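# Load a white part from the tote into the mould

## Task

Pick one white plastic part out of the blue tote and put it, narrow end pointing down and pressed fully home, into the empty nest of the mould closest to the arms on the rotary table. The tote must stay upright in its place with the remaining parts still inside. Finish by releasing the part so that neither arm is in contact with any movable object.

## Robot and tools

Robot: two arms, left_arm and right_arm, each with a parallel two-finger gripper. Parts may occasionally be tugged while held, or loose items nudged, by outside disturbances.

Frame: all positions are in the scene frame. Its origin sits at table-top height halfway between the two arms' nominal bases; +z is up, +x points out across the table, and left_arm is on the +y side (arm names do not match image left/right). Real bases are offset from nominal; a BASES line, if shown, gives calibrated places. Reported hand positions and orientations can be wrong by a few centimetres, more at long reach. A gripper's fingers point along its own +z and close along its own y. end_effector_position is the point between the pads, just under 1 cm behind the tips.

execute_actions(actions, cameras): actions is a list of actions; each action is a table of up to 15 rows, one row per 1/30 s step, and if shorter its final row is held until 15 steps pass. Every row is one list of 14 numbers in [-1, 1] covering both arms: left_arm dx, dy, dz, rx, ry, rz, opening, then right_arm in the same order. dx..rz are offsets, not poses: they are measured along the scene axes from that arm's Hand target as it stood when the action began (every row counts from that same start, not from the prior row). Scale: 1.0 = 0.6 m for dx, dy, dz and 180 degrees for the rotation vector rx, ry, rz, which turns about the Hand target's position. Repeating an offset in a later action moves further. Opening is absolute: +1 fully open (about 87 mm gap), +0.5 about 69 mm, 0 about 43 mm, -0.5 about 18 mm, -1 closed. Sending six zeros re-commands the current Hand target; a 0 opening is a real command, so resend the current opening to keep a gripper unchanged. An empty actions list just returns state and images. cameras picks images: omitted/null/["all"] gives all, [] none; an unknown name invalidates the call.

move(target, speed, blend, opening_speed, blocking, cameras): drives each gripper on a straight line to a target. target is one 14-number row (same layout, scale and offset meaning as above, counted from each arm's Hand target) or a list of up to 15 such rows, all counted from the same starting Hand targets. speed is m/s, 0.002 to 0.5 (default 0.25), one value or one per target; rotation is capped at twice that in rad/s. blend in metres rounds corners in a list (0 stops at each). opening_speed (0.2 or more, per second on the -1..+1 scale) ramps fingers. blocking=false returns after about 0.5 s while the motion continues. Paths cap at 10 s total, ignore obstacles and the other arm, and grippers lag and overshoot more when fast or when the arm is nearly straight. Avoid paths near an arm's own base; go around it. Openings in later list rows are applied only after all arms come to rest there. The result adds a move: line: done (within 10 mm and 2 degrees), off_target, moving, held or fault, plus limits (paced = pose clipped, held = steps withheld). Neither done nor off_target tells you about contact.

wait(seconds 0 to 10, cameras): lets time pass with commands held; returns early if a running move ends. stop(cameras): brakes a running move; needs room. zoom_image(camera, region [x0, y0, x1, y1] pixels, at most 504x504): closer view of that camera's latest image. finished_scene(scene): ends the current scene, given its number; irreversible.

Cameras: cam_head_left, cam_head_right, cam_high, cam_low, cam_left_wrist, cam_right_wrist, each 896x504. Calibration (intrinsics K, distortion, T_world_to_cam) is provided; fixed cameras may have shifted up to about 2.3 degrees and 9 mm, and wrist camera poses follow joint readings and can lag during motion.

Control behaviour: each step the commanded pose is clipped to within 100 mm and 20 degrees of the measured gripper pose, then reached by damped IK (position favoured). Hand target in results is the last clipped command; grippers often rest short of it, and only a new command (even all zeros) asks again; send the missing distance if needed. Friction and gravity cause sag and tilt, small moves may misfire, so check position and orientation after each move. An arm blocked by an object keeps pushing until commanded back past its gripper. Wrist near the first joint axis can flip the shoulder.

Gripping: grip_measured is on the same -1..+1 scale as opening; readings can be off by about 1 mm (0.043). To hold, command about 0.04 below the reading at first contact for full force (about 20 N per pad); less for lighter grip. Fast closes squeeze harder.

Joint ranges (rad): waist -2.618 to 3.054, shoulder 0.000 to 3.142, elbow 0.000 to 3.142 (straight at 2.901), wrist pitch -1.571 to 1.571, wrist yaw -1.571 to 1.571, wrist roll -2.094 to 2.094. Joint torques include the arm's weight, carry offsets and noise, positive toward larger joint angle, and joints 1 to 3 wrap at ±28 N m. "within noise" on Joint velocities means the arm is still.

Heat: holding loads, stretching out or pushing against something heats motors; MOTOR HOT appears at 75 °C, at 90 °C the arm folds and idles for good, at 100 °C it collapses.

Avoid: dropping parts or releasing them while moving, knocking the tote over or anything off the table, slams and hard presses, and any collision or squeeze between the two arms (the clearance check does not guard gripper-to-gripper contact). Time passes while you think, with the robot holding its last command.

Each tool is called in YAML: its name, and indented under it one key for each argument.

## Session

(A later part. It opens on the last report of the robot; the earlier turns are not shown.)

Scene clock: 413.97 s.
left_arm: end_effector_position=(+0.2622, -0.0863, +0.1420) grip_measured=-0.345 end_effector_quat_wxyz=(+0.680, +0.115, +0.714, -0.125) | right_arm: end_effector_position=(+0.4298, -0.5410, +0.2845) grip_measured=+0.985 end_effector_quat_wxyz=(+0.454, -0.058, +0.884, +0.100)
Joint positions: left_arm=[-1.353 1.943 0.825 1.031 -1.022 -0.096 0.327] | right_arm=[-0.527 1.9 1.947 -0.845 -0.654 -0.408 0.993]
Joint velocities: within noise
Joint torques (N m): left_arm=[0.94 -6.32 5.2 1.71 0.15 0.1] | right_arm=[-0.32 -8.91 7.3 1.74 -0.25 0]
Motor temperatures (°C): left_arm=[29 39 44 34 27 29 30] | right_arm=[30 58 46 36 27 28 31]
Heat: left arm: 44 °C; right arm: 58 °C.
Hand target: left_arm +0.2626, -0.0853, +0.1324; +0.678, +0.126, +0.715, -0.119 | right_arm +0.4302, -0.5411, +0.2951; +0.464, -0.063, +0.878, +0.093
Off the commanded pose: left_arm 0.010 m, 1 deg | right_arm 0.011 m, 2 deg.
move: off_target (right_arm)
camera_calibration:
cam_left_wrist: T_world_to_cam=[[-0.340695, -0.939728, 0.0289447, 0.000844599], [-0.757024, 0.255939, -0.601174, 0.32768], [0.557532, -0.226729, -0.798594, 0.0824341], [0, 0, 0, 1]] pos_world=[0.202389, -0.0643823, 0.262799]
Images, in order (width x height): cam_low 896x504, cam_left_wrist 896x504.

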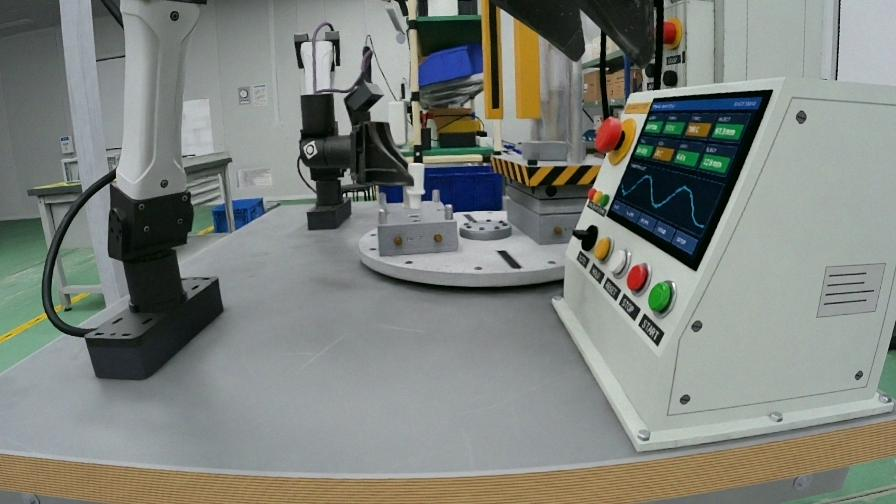

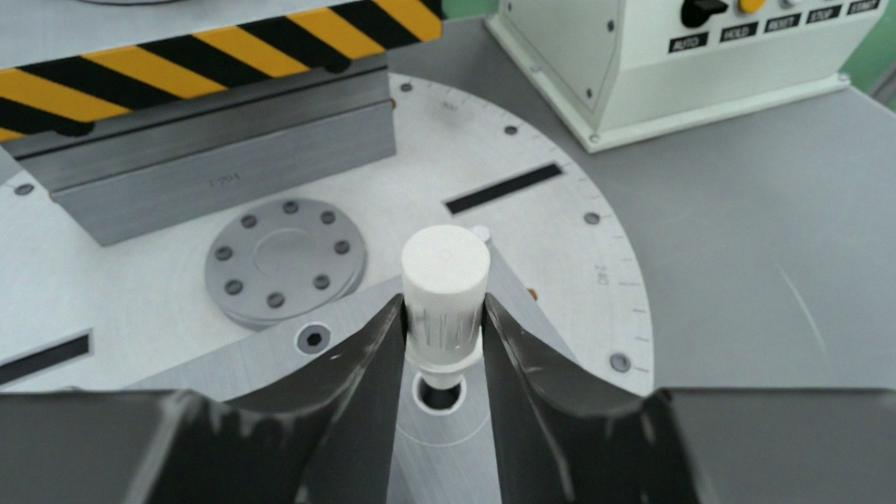

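move:
  target: [-0.005,0.0037,-0.005,0,0,0,-0.5,0,0,0,0,0,0,1]
  speed: 0.05
  cameras: ["cam_left_wrist","cam_low"]

zoom_image:
  camera: "cam_low"
  region: [370, 130, 470, 210]

zoom_image:
  camera: "cam_left_wrist"
  region: [350, 200, 550, 450]

Scene clock: 433.67 s.
left_arm: end_effector_position=(+0.2617, -0.0838, +0.1402) grip_measured=-0.345 end_effector_quat_wxyz=(+0.680, +0.114, +0.713, -0.126) | right_arm: end_effector_position=(+0.4298, -0.5410, +0.2845) grip_measured=+0.985 end_effector_quat_wxyz=(+0.454, -0.058, +0.884, +0.100)
Joint positions: left_arm=[-1.353 1.943 0.812 1.048 -1.022 -0.096 0.327] | right_arm=[-0.527 1.9 1.947 -0.845 -0.654 -0.408 0.993]
Joint velocities: within noise
Joint torques (N m): left_arm=[0.42 -6.02 5.03 1.67 0.09 0.09] | right_arm=[-0.28 -9.17 7.45 1.76 -0.26 0.03]
Motor temperatures (°C): left_arm=[29 40 43 34 27 29 30] | right_arm=[30 59 47 36 27 28 31]
Heat: left arm: 43 °C; right arm: 59 °C.
Hand target: left_arm +0.2596, -0.0831, +0.1294; +0.678, +0.126, +0.715, -0.119 | right_arm +0.4302, -0.5411, +0.2951; +0.464, -0.063, +0.878, +0.093
Off the commanded pose: left_arm 0.011 m, 2 deg | right_arm 0.011 m, 2 deg.
move: off_target (left_arm, right_arm)
camera_calibration:
cam_left_wrist: T_world_to_cam=[[-0.340731, -0.939655, 0.0308347, 0.00281482], [-0.756615, 0.254595, -0.602258, 0.325532], [0.558065, -0.228538, -0.797705, 0.0814676], [0, 0, 0, 1]] pos_world=[0.201797, -0.0616156, 0.260955]
Images, in order (width x height): cam_low 896x504, cam_left_wrist 896x504.

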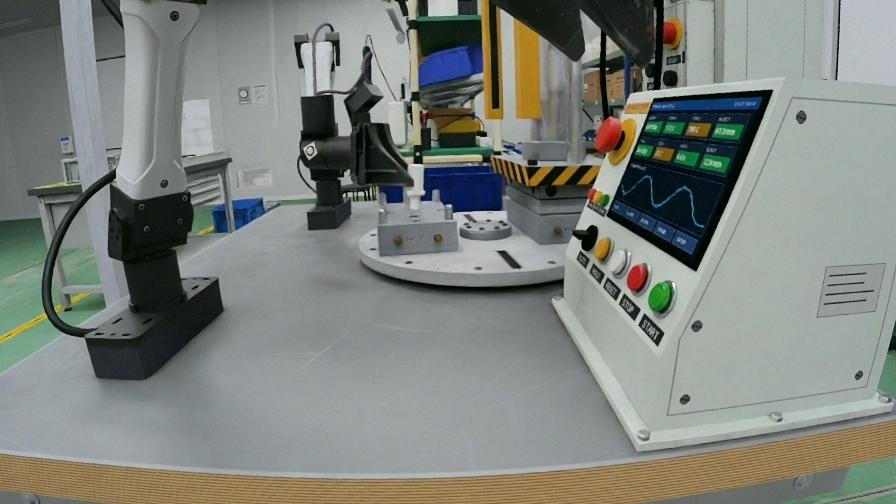

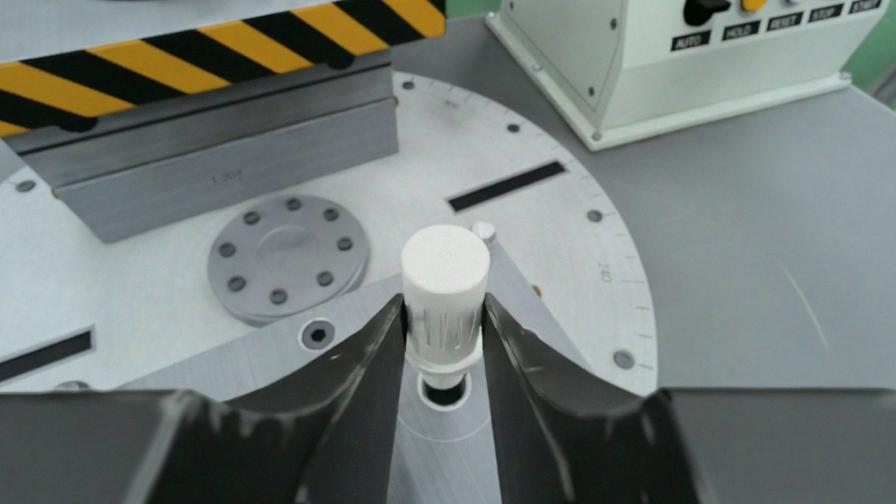

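Scaled by 5.040 from the camera's 896x504 image, which has a finer 1280x720 frame.

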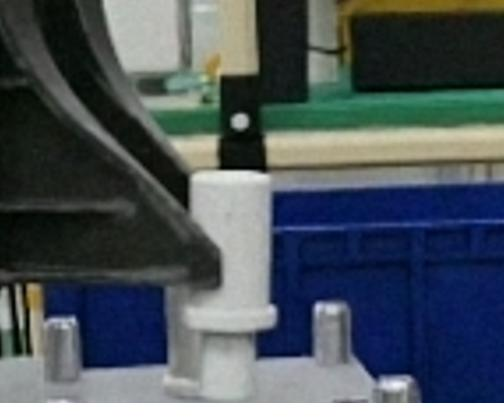

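Scaled by 2.016 from the camera's 896x504 image, which has a finer 1280x720 frame.

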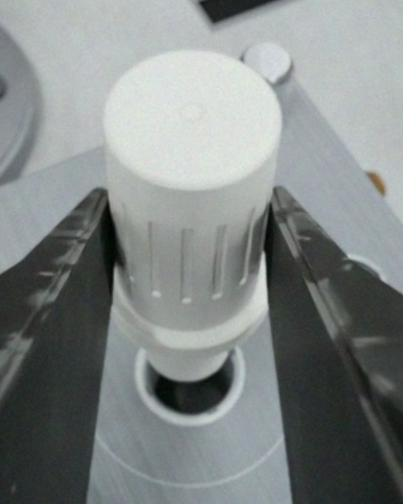

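move:
  target: [-0.005,0.0015,-0.003,0,0,0,-0.5,0,0,0,0,0,0,1]
  speed: 0.05
  cameras: ["cam_left_wrist","cam_low"]

zoom_image:
  camera: "cam_low"
  region: [370, 150, 470, 230]

zoom_image:
  camera: "cam_left_wrist"
  region: [350, 200, 550, 450]

Scene clock: 446.00 s.
left_arm: end_effector_position=(+0.2605, -0.0829, +0.1391) grip_measured=-0.345 end_effector_quat_wxyz=(+0.680, +0.115, +0.713, -0.127) | right_arm: end_effector_position=(+0.4298, -0.5410, +0.2845) grip_measured=+0.985 end_effector_quat_wxyz=(+0.454, -0.058, +0.884, +0.100)
Joint positions: left_arm=[-1.355 1.943 0.804 1.056 -1.022 -0.096 0.327] | right_arm=[-0.527 1.9 1.947 -0.845 -0.654 -0.408 0.993]
Joint velocities: within noise
Joint torques (N m): left_arm=[-0.06 -5.89 5 1.71 0.01 0.08] | right_arm=[-0.29 -8.96 7.39 1.74 -0.24 -0.04]
Motor temperatures (°C): left_arm=[29 40 43 35 27 29 30] | right_arm=[30 59 47 36 27 28 31]
Heat: left arm: 43 °C; right arm: 59 °C.
Hand target: left_arm +0.2567, -0.0822, +0.1276; +0.678, +0.126, +0.715, -0.119 | right_arm +0.4302, -0.5411, +0.2951; +0.464, -0.063, +0.878, +0.093
Off the commanded pose: left_arm 0.012 m, 2 deg | right_arm 0.011 m, 2 deg.
move: off_target (left_arm, right_arm)
camera_calibration:
cam_left_wrist: T_world_to_cam=[[-0.342886, -0.938849, 0.0314835, 0.00381406], [-0.755937, 0.255876, -0.602566, 0.323712], [0.557663, -0.230411, -0.797448, 0.0814019], [0, 0, 0, 1]] pos_world=[0.200619, -0.0604935, 0.259852]
Images, in order (width x height): cam_low 896x504, cam_left_wrist 896x504.

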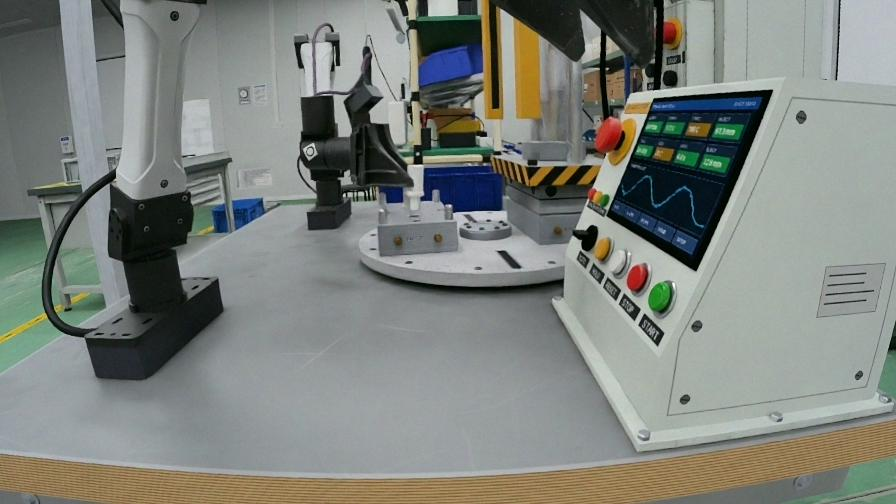

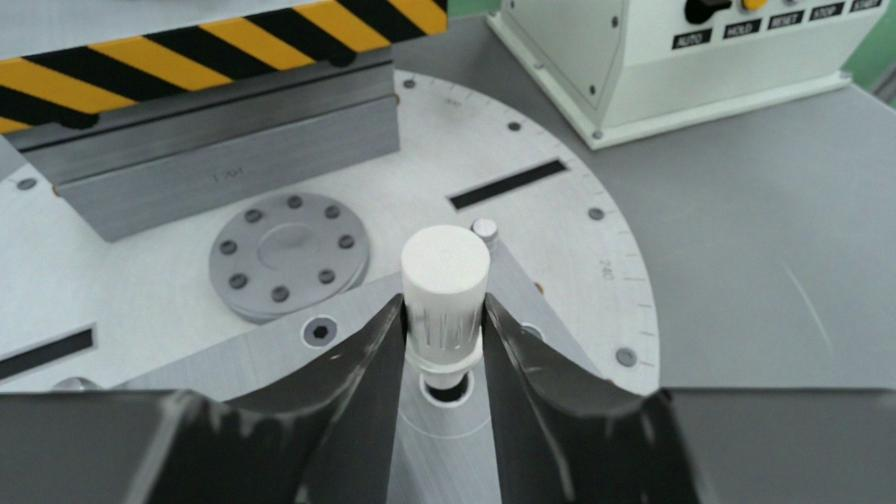

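Scaled by 5.040 from the camera's 896x504 image, which has a finer 1280x720 frame.

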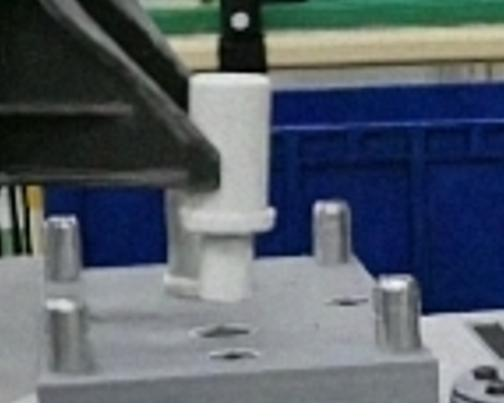

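Scaled by 2.016 from the camera's 896x504 image, which has a finer 1280x720 frame.

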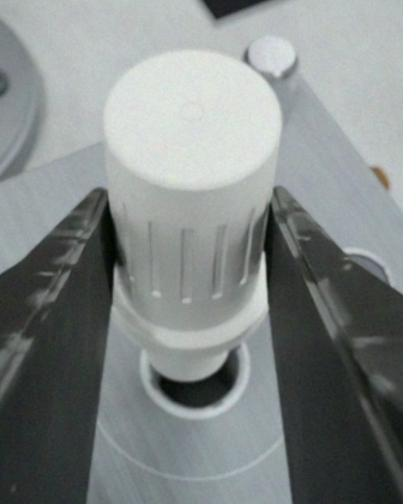

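move:
  target: [-0.002,-0.003,-0.011,0,0,0,-0.5,0,0,0,0,0,0,1]
  speed: 0.05
  cameras: ["cam_left_wrist","cam_low"]

zoom_image:
  camera: "cam_low"
  region: [370, 150, 470, 230]

zoom_image:
  camera: "cam_left_wrist"
  region: [350, 200, 550, 450]

Scene clock: 463.10 s.
left_arm: end_effector_position=(+0.2581, -0.0853, +0.1298) grip_measured=-0.345 end_effector_quat_wxyz=(+0.678, +0.120, +0.714, -0.126) | right_arm: end_effector_position=(+0.4298, -0.5410, +0.2845) grip_measured=+0.985 end_effector_quat_wxyz=(+0.454, -0.058, +0.884, +0.100)
Joint positions: left_arm=[-1.362 1.975 0.804 1.08 -1.022 -0.096 0.327] | right_arm=[-0.527 1.9 1.947 -0.845 -0.654 -0.408 0.993]
Joint velocities: within noise
Joint torques (N m): left_arm=[0.08 -6.26 5.12 1.69 -0.05 0.06] | right_arm=[-0.4 -9.02 7.28 1.74 -0.23 0]
Motor temperatures (°C): left_arm=[29 40 43 35 27 29 30] | right_arm=[30 59 47 36 27 28 31]
Heat: left arm: 43 °C; right arm: 59 °C.
Hand target: left_arm +0.2554, -0.0840, +0.1209; +0.678, +0.126, +0.715, -0.119 | right_arm +0.4302, -0.5411, +0.2951; +0.464, -0.063, +0.878, +0.093
Off the commanded pose: left_arm 0.009 m, 1 deg | right_arm 0.011 m, 2 deg.
move: off_target (right_arm)
camera_calibration:
cam_left_wrist: T_world_to_cam=[[-0.348923, -0.936827, 0.0246704, 0.00360688], [-0.755203, 0.265495, -0.599317, 0.317091], [0.554906, -0.227747, -0.800131, 0.0760095], [0, 0, 0, 1]] pos_world=[0.198549, -0.0634961, 0.250767]
Images, in order (width x height): cam_low 896x504, cam_left_wrist 896x504.

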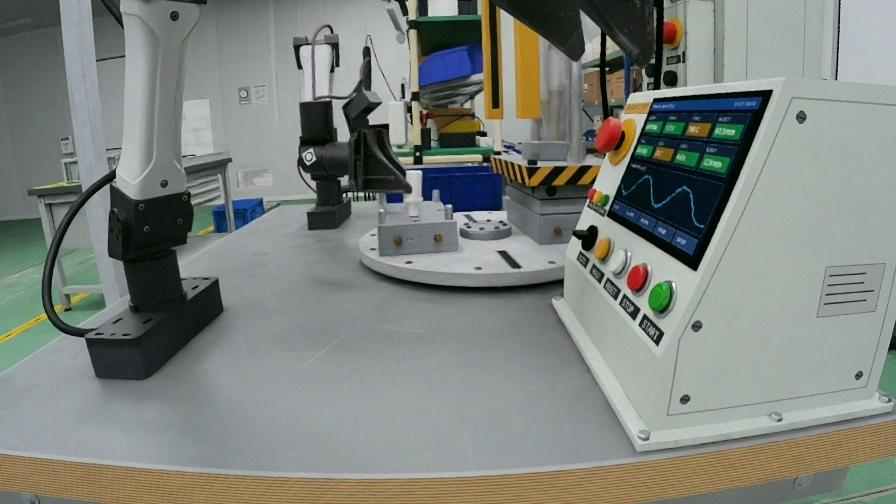

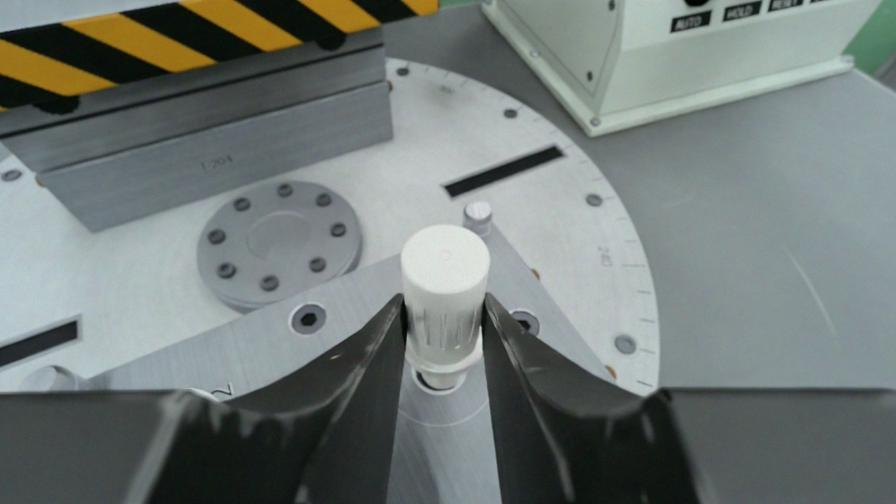

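Scaled by 5.040 from the camera's 896x504 image, which has a finer 1280x720 frame.

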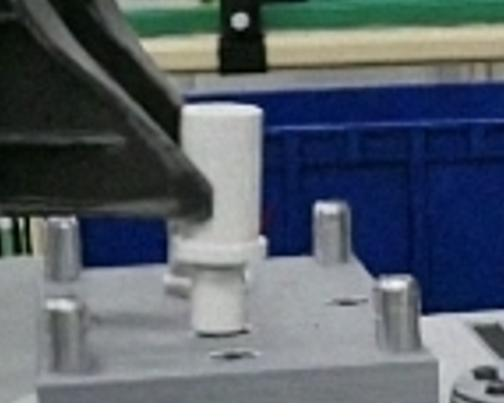

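Scaled by 2.016 from the camera's 896x504 image, which has a finer 1280x720 frame.

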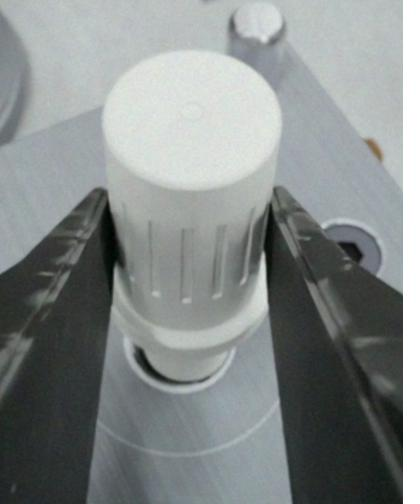

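move:
  target: [0.0035,0.002,-0.002,0,0,0,-0.5,0,0,0,0,0,0,1]
  speed: 0.05
  cameras: ["cam_left_wrist","cam_low"]

zoom_image:
  camera: "cam_low"
  region: [370, 150, 470, 230]

zoom_image:
  camera: "cam_left_wrist"
  region: [350, 200, 550, 450]

Scene clock: 475.53 s.
left_arm: end_effector_position=(+0.2582, -0.0858, +0.1311) grip_measured=-0.345 end_effector_quat_wxyz=(+0.679, +0.117, +0.713, -0.129) | right_arm: end_effector_position=(+0.4298, -0.5410, +0.2845) grip_measured=+0.985 end_effector_quat_wxyz=(+0.454, -0.058, +0.884, +0.100)
Joint positions: left_arm=[-1.362 1.975 0.804 1.088 -1.022 -0.096 0.327] | right_arm=[-0.527 1.9 1.947 -0.845 -0.654 -0.408 0.993]
Joint velocities: within noise
Joint torques (N m): left_arm=[0.64 -6.06 4.67 1.68 0.03 0.08] | right_arm=[-0.27 -9.01 7.31 1.75 -0.24 0.01]
Motor temperatures (°C): left_arm=[29 39 42 35 27 29 30] | right_arm=[30 59 47 36 27 28 31]
Heat: left arm: 42 °C; right arm: 59 °C.
Hand target: left_arm +0.2575, -0.0829, +0.1198; +0.678, +0.126, +0.715, -0.119 | right_arm +0.4302, -0.5411, +0.2951; +0.464, -0.063, +0.878, +0.093
Off the commanded pose: left_arm 0.012 m, 2 deg | right_arm 0.011 m, 2 deg.
move: off_target (left_arm, right_arm)
camera_calibration:
cam_left_wrist: T_world_to_cam=[[-0.348969, -0.936594, 0.0318078, 0.00226868], [-0.754217, 0.260548, -0.60272, 0.317879], [0.556217, -0.234321, -0.797319, 0.0756881], [0, 0, 0, 1]] pos_world=[0.198442, -0.0629624, 0.251867]
Images, in order (width x height): cam_low 896x504, cam_left_wrist 896x504.

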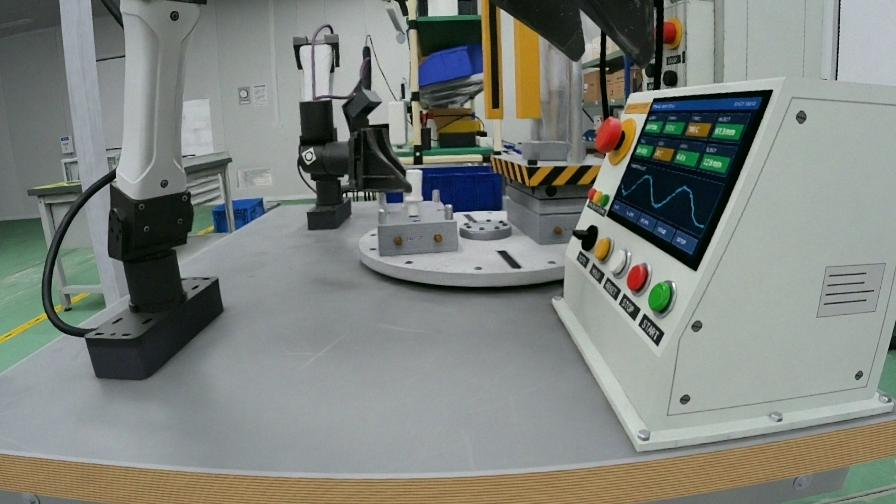

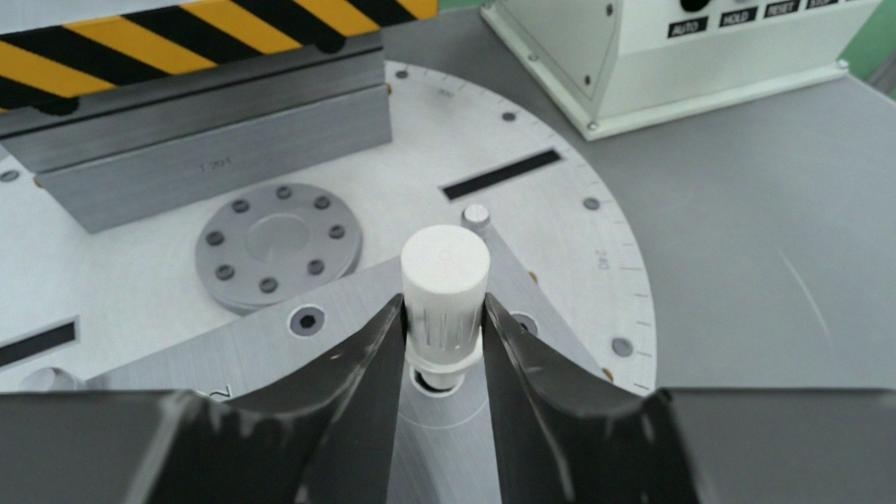

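Scaled by 5.040 from the camera's 896x504 image, which has a finer 1280x720 frame.

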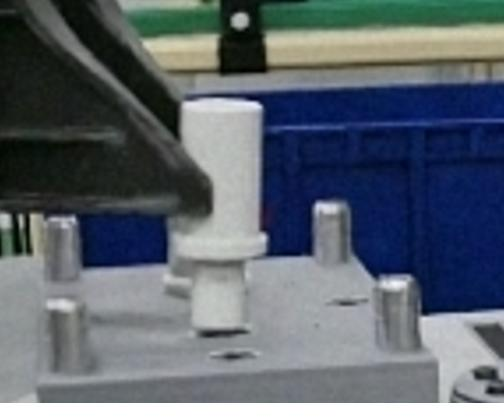

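Scaled by 2.016 from the camera's 896x504 image, which has a finer 1280x720 frame.

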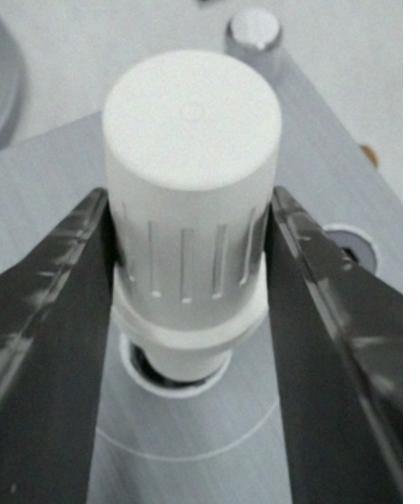

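move:
  target: [0.0045,0.004,0.0,0,0,0,-0.5,0,0,0,0,0,0,1]
  speed: 0.05
  cameras: ["cam_left_wrist","cam_low"]

zoom_image:
  camera: "cam_low"
  region: [370, 150, 470, 230]

zoom_image:
  camera: "cam_left_wrist"
  region: [350, 200, 550, 450]

Scene clock: 481.47 s.
left_arm: end_effector_position=(+0.2578, -0.0836, +0.1289) grip_measured=-0.345 end_effector_quat_wxyz=(+0.679, +0.118, +0.713, -0.127) | right_arm: end_effector_position=(+0.4298, -0.5410, +0.2845) grip_measured=+0.985 end_effector_quat_wxyz=(+0.454, -0.058, +0.884, +0.100)
Joint positions: left_arm=[-1.362 1.975 0.794 1.093 -1.022 -0.096 0.327] | right_arm=[-0.527 1.9 1.947 -0.845 -0.654 -0.408 0.993]
Joint velocities: within noise
Joint torques (N m): left_arm=[1.35 -6.37 4.79 1.71 0.11 0.09] | right_arm=[-0.27 -8.96 7.28 1.76 -0.23 0.02]
Motor temperatures (°C): left_arm=[29 39 42 36 27 29 30] | right_arm=[30 59 47 36 27 28 31]
Heat: left arm: 42 °C; right arm: 59 °C.
Hand target: left_arm +0.2602, -0.0804, +0.1197; +0.678, +0.126, +0.715, -0.119 | right_arm +0.4302, -0.5411, +0.2951; +0.464, -0.063, +0.878, +0.093
Off the commanded pose: left_arm 0.010 m, 1 deg | right_arm 0.011 m, 2 deg.
move: off_target (right_arm)
camera_calibration:
cam_left_wrist: T_world_to_cam=[[-0.348943, -0.936728, 0.0279149, 0.0047533], [-0.754756, 0.26325, -0.600869, 0.315741], [0.555503, -0.230738, -0.79886, 0.0753539], [0, 0, 0, 1]] pos_world=[0.198107, -0.0612792, 0.249784]
Images, in order (width x height): cam_low 896x504, cam_left_wrist 896x504.

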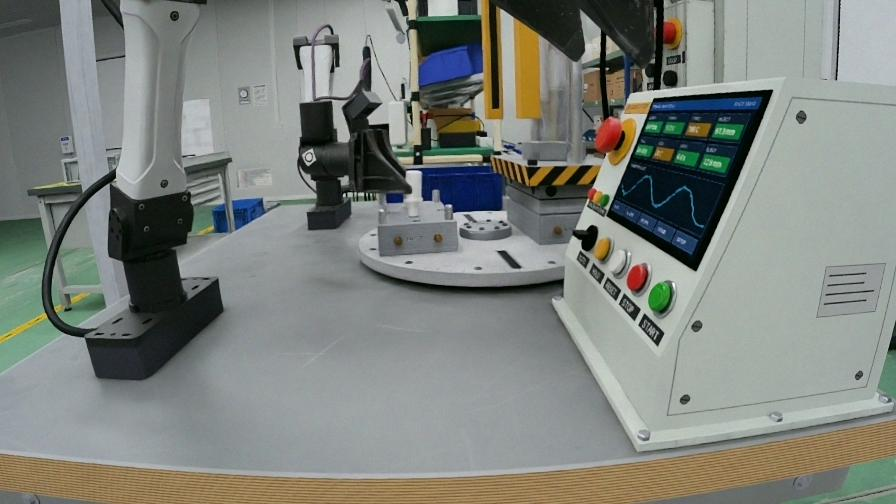

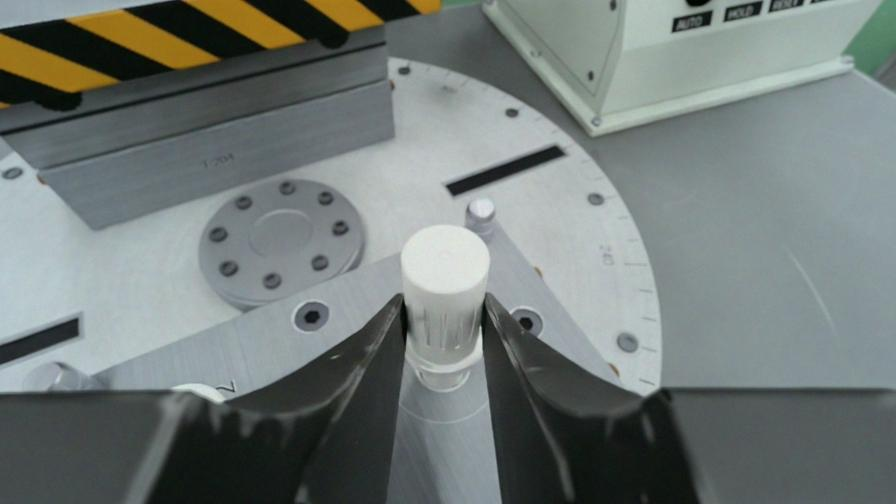

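Scaled by 5.040 from the camera's 896x504 image, which has a finer 1280x720 frame.

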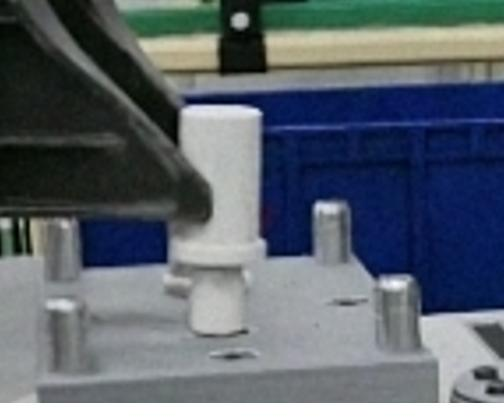

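Scaled by 2.016 from the camera's 896x504 image, which has a finer 1280x720 frame.

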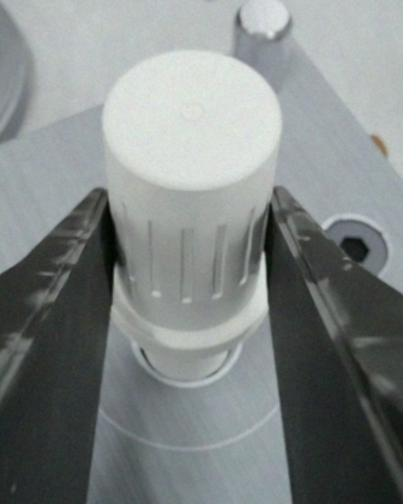

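move:
  target: [0.007,-0.001,0.002,0,0,0,-0.5,0,0,0,0,0,0,1]
  speed: 0.05
  cameras: ["cam_left_wrist","cam_low"]

zoom_image:
  camera: "cam_low"
  region: [370, 150, 470, 230]

zoom_image:
  camera: "cam_left_wrist"
  region: [350, 200, 550, 450]

Scene clock: 489.07 s.
left_arm: end_effector_position=(+0.2621, -0.0818, +0.1290) grip_measured=-0.345 end_effector_quat_wxyz=(+0.679, +0.116, +0.714, -0.126) | right_arm: end_effector_position=(+0.4298, -0.5410, +0.2845) grip_measured=+0.985 end_effector_quat_wxyz=(+0.454, -0.058, +0.884, +0.100)
Joint positions: left_arm=[-1.35 1.975 0.794 1.095 -1.016 -0.095 0.327] | right_arm=[-0.527 1.9 1.947 -0.845 -0.654 -0.408 0.993]
Joint velocities: within noise
Joint torques (N m): left_arm=[1.31 -6.35 5.49 1.64 0.18 0.12] | right_arm=[-0.23 -9.09 7.39 1.73 -0.24 -0.01]
Motor temperatures (°C): left_arm=[29 39 42 36 27 29 30] | right_arm=[30 59 47 36 27 28 31]
Heat: left arm: 42 °C; right arm: 59 °C.
Hand target: left_arm +0.2645, -0.0810, +0.1209; +0.677, +0.126, +0.715, -0.119 | right_arm +0.4302, -0.5411, +0.2951; +0.464, -0.063, +0.878, +0.093
Off the commanded pose: left_arm 0.008 m, 1 deg | right_arm 0.011 m, 2 deg.
move: off_target (right_arm)
camera_calibration:
cam_left_wrist: T_world_to_cam=[[-0.343607, -0.938695, 0.0280239, 0.00632262], [-0.756182, 0.258857, -0.600984, 0.318668], [0.556887, -0.227694, -0.79877, 0.0732964], [0, 0, 0, 1]] pos_world=[0.202326, -0.0598652, 0.249884]
Images, in order (width x height): cam_low 896x504, cam_left_wrist 896x504.

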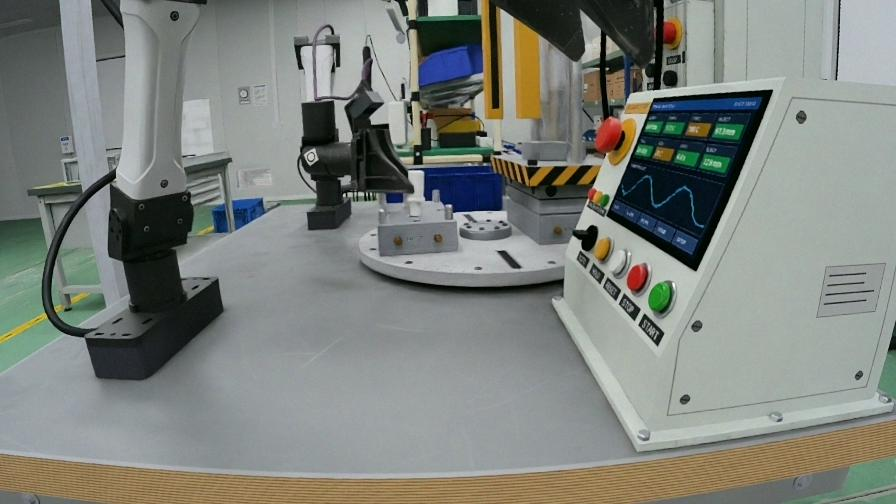

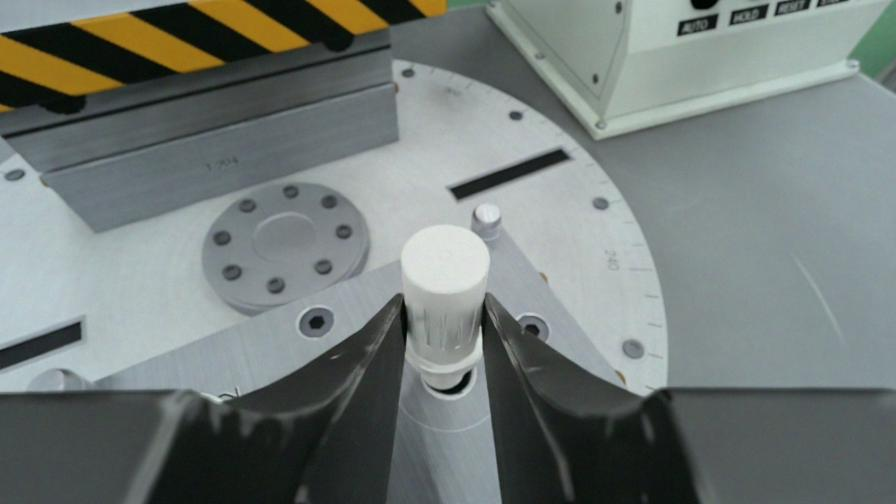

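Scaled by 5.040 from the camera's 896x504 image, which has a finer 1280x720 frame.

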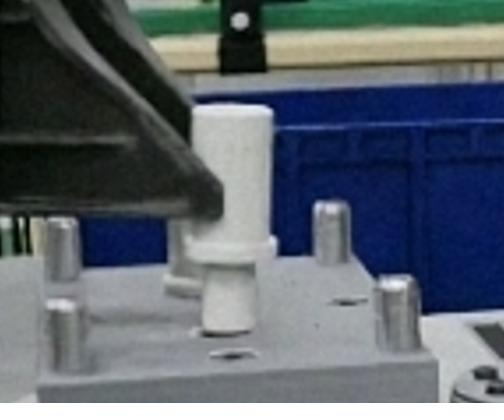

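Scaled by 2.016 from the camera's 896x504 image, which has a finer 1280x720 frame.

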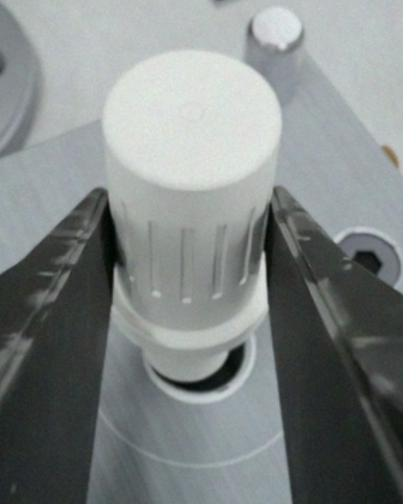

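move:
  target: [-0.005,-0.0075,0.0,0,0,0,-0.5,0,0,0,0,0,0,1]
  speed: 0.05
  cameras: ["cam_left_wrist","cam_low"]

zoom_image:
  camera: "cam_low"
  region: [370, 150, 470, 230]

zoom_image:
  camera: "cam_left_wrist"
  region: [350, 200, 550, 450]

Scene clock: 500.43 s.
left_arm: end_effector_position=(+0.2621, -0.0820, +0.1288) grip_measured=-0.345 end_effector_quat_wxyz=(+0.680, +0.116, +0.713, -0.126) | right_arm: end_effector_position=(+0.4298, -0.5410, +0.2845) grip_measured=+0.985 end_effector_quat_wxyz=(+0.454, -0.058, +0.884, +0.100)
Joint positions: left_arm=[-1.35 1.977 0.794 1.098 -1.016 -0.094 0.327] | right_arm=[-0.527 1.9 1.947 -0.845 -0.654 -0.408 0.993]
Joint velocities: within noise
Joint torques (N m): left_arm=[0.43 -5.9 7.04 1.54 0.05 0.08] | right_arm=[-0.38 -8.9 7.31 1.76 -0.23 0]
Motor temperatures (°C): left_arm=[29 38 42 36 27 29 30] | right_arm=[30 60 47 36 27 28 31]
Heat: left arm: 42 °C; right arm: 60 °C.
Hand target: left_arm +0.2614, -0.0855, +0.1209; +0.677, +0.126, +0.715, -0.119 | right_arm +0.4302, -0.5411, +0.2951; +0.464, -0.063, +0.878, +0.093
Off the commanded pose: left_arm 0.009 m, 1 deg | right_arm 0.011 m, 2 deg.
move: off_target (right_arm)
camera_calibration:
cam_left_wrist: T_world_to_cam=[[-0.343992, -0.938526, 0.0289529, 0.00613868], [-0.755831, 0.258471, -0.601591, 0.318545], [0.557126, -0.228826, -0.798279, 0.0728369], [0, 0, 0, 1]] pos_world=[0.202299, -0.0599064, 0.2496]
Images, in order (width x height): cam_low 896x504, cam_left_wrist 896x504.

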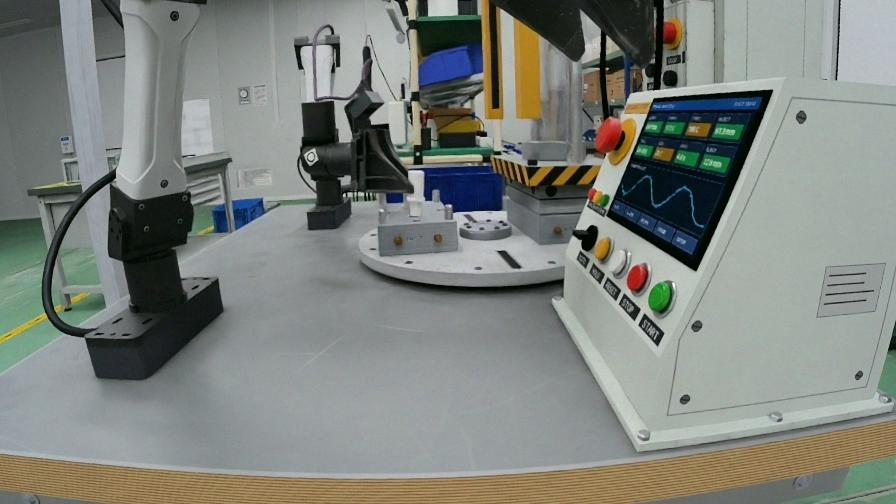

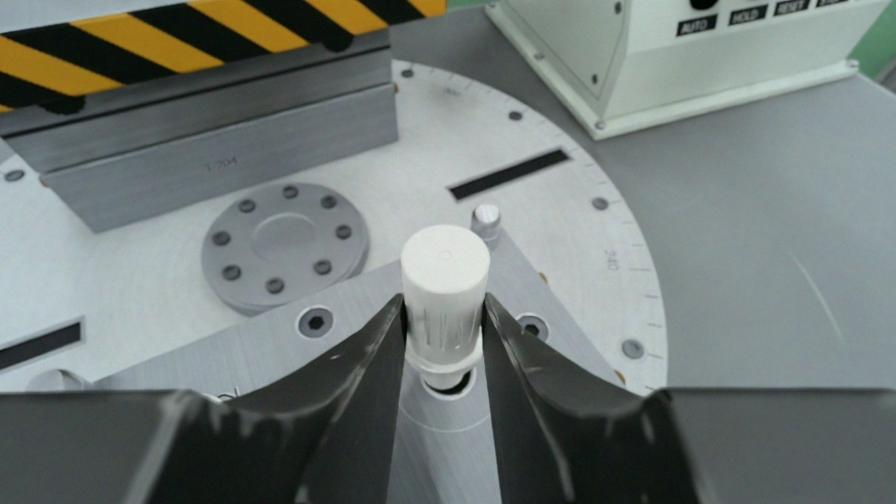

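Scaled by 5.040 from the camera's 896x504 image, which has a finer 1280x720 frame.

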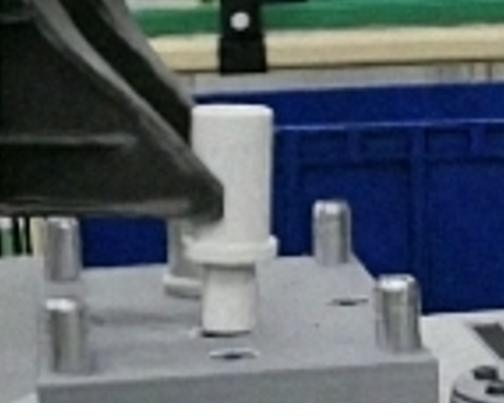

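Scaled by 2.016 from the camera's 896x504 image, which has a finer 1280x720 frame.

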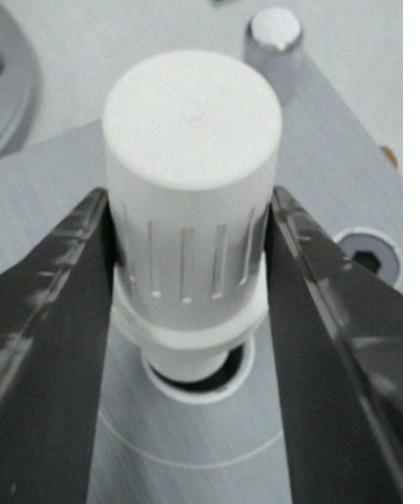

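move:
  target: [-0.002,-0.004,0.0,0,0,0,-0.5,0,0,0,0,0,0,1]
  speed: 0.03
  cameras: ["cam_left_wrist","cam_low"]

zoom_image:
  camera: "cam_low"
  region: [370, 150, 470, 230]

zoom_image:
  camera: "cam_left_wrist"
  region: [350, 200, 550, 450]

Scene clock: 507.67 s.
left_arm: end_effector_position=(+0.2621, -0.0821, +0.1289) grip_measured=-0.345 end_effector_quat_wxyz=(+0.680, +0.116, +0.713, -0.126) | right_arm: end_effector_position=(+0.4298, -0.5410, +0.2845) grip_measured=+0.985 end_effector_quat_wxyz=(+0.454, -0.058, +0.884, +0.100)
Joint positions: left_arm=[-1.35 1.977 0.794 1.098 -1.016 -0.094 0.327] | right_arm=[-0.527 1.9 1.947 -0.845 -0.654 -0.408 0.993]
Joint velocities: within noise
Joint torques (N m): left_arm=[0.03 -5.45 7.9 1.48 0.02 0.08] | right_arm=[-0.35 -9.07 7.42 1.74 -0.23 0.02]
Motor temperatures (°C): left_arm=[29 39 42 36 27 29 30] | right_arm=[30 60 47 36 27 28 31]
Heat: left arm: 42 °C; right arm: 60 °C.
Hand target: left_arm +0.2602, -0.0879, +0.1210; +0.678, +0.126, +0.715, -0.119 | right_arm +0.4302, -0.5411, +0.2951; +0.464, -0.063, +0.878, +0.093
Off the commanded pose: left_arm 0.010 m, 1 deg | right_arm 0.011 m, 2 deg.
move: off_target (right_arm)
camera_calibration:
cam_left_wrist: T_world_to_cam=[[-0.343994, -0.938515, 0.029276, 0.00607871], [-0.755784, 0.258246, -0.601747, 0.318581], [0.557189, -0.229124, -0.79815, 0.0728225], [0, 0, 0, 1]] pos_world=[0.202293, -0.0598821, 0.249651]
Images, in order (width x height): cam_low 896x504, cam_left_wrist 896x504.

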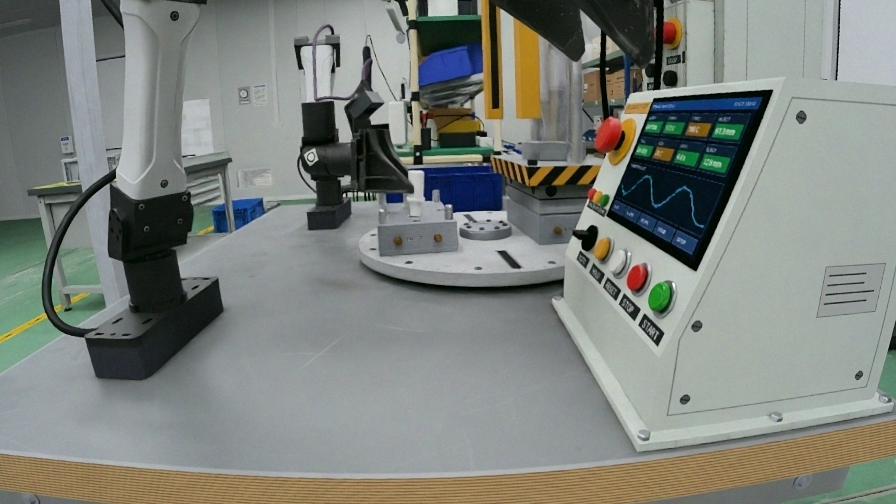

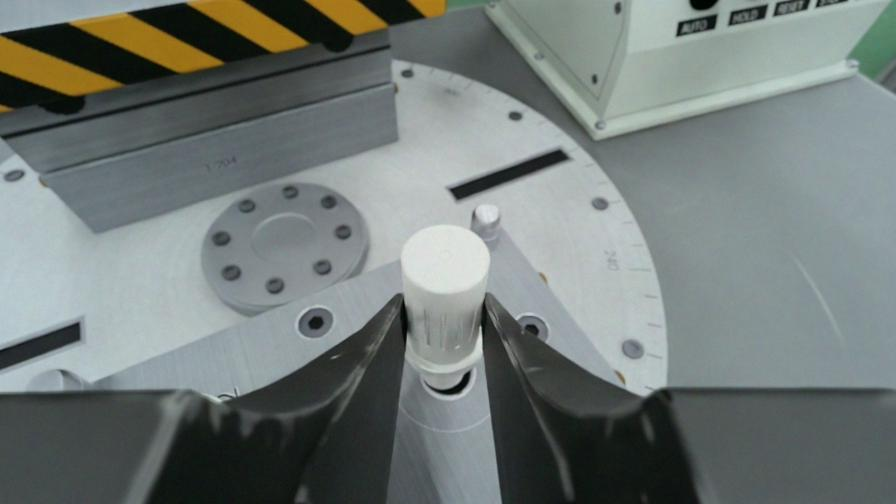

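Scaled by 5.040 from the camera's 896x504 image, which has a finer 1280x720 frame.

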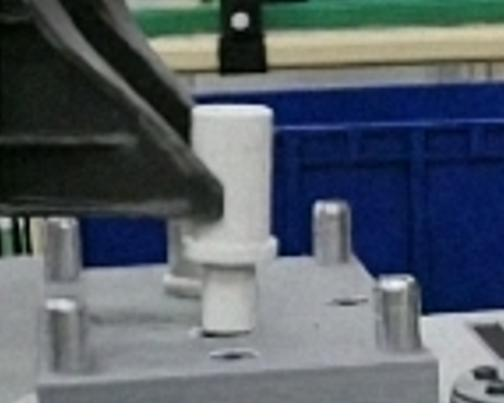

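Scaled by 2.016 from the camera's 896x504 image, which has a finer 1280x720 frame.

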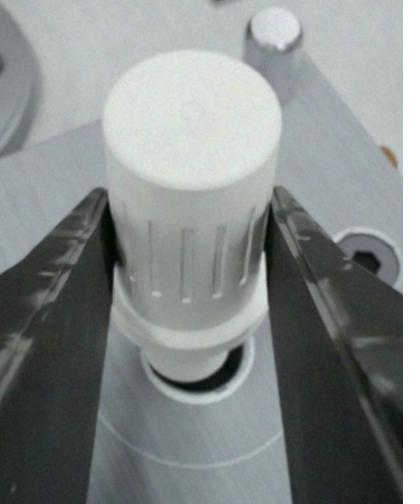

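move:
  target:
    - [0,0.025,0.045,0,0,0,-0.5,0,0,0,0,0,0,1]
    - [0.001,0.003,0.025,0,0,0,-0.5,0,0,0,0,0,0,1]
  speed: 0.05
  cameras: ["cam_left_wrist","cam_low"]

zoom_image:
  camera: "cam_left_wrist"
  region: [350, 200, 550, 450]

zoom_image:
  camera: "cam_low"
  region: [370, 150, 470, 230]

Scene clock: 546.23 s.
left_arm: end_effector_position=(+0.2617, -0.0794, +0.1372) grip_measured=-0.345 end_effector_quat_wxyz=(+0.677, +0.124, +0.716, -0.118) | right_arm: end_effector_position=(+0.4298, -0.5410, +0.2845) grip_measured=+0.985 end_effector_quat_wxyz=(+0.454, -0.058, +0.884, +0.100)
Joint positions: left_arm=[-1.35 1.932 0.797 1.03 -1.016 -0.091 0.327] | right_arm=[-0.527 1.9 1.947 -0.845 -0.654 -0.408 0.993]
Joint velocities: within noise
Joint torques (N m): left_arm=[0.24 -6.12 8.31 1.57 0.02 0.05] | right_arm=[-0.34 -8.95 7.3 1.73 -0.21 0]
Motor temperatures (°C): left_arm=[29 39 43 35 27 29 30] | right_arm=[30 60 47 37 27 28 31]
Heat: left arm: 43 °C; right arm: 60 °C.
Hand target: left_arm +0.2609, -0.0861, +0.1360; +0.678, +0.126, +0.715, -0.119 | right_arm +0.4302, -0.5411, +0.2951; +0.464, -0.063, +0.878, +0.093
Off the commanded pose: left_arm 0.007 m, 0 deg | right_arm 0.011 m, 2 deg.
move: off_target (right_arm)
camera_calibration:
cam_left_wrist: T_world_to_cam=[[-0.344076, -0.938901, 0.00877679, 0.0109212], [-0.757676, 0.272118, -0.593194, 0.322963], [0.554562, -0.210753, -0.805012, 0.0834077], [0, 0, 0, 1]] pos_world=[0.202204, -0.0600515, 0.258628]
Images, in order (width x height): cam_low 896x504, cam_left_wrist 896x504.

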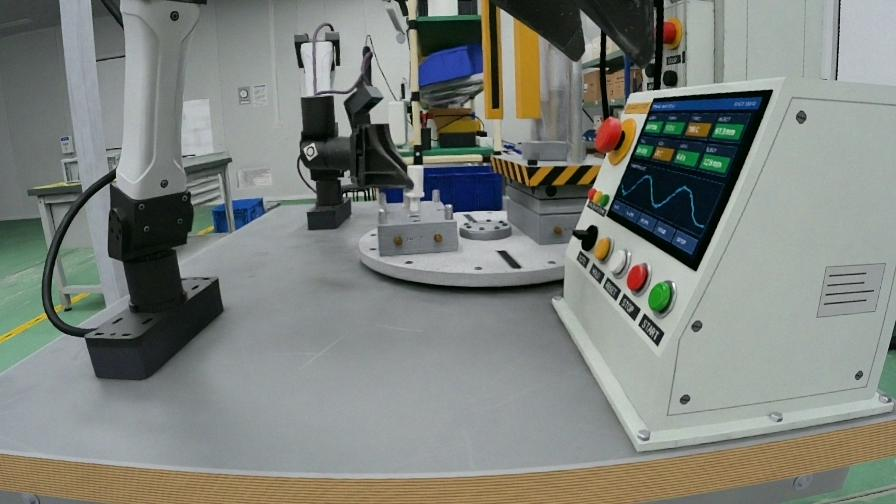

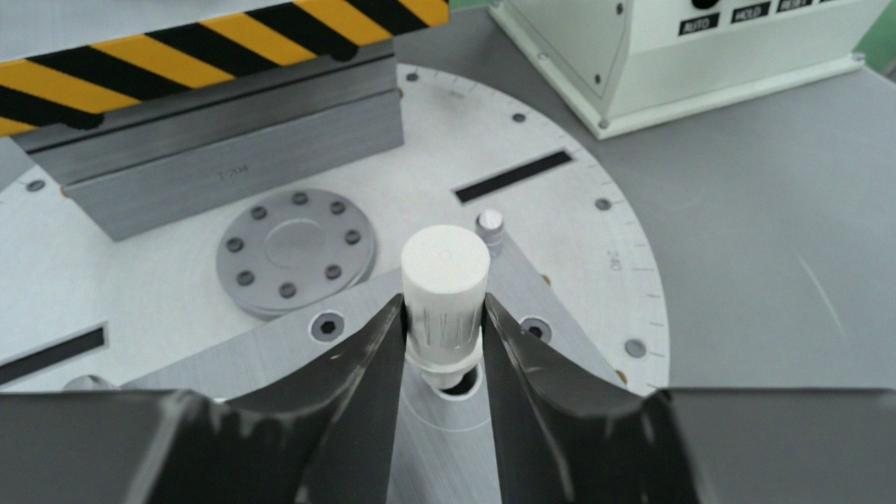

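Scaled by 2.016 from the camera's 896x504 image, which has a finer 1280x720 frame.

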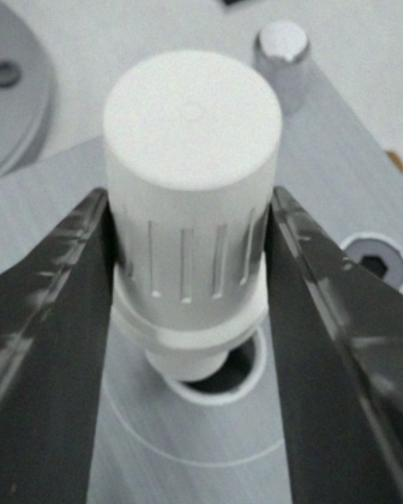

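Scaled by 5.040 from the camera's 896x504 image, which has a finer 1280x720 frame.

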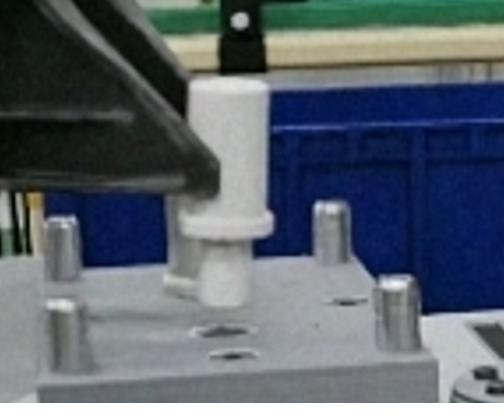

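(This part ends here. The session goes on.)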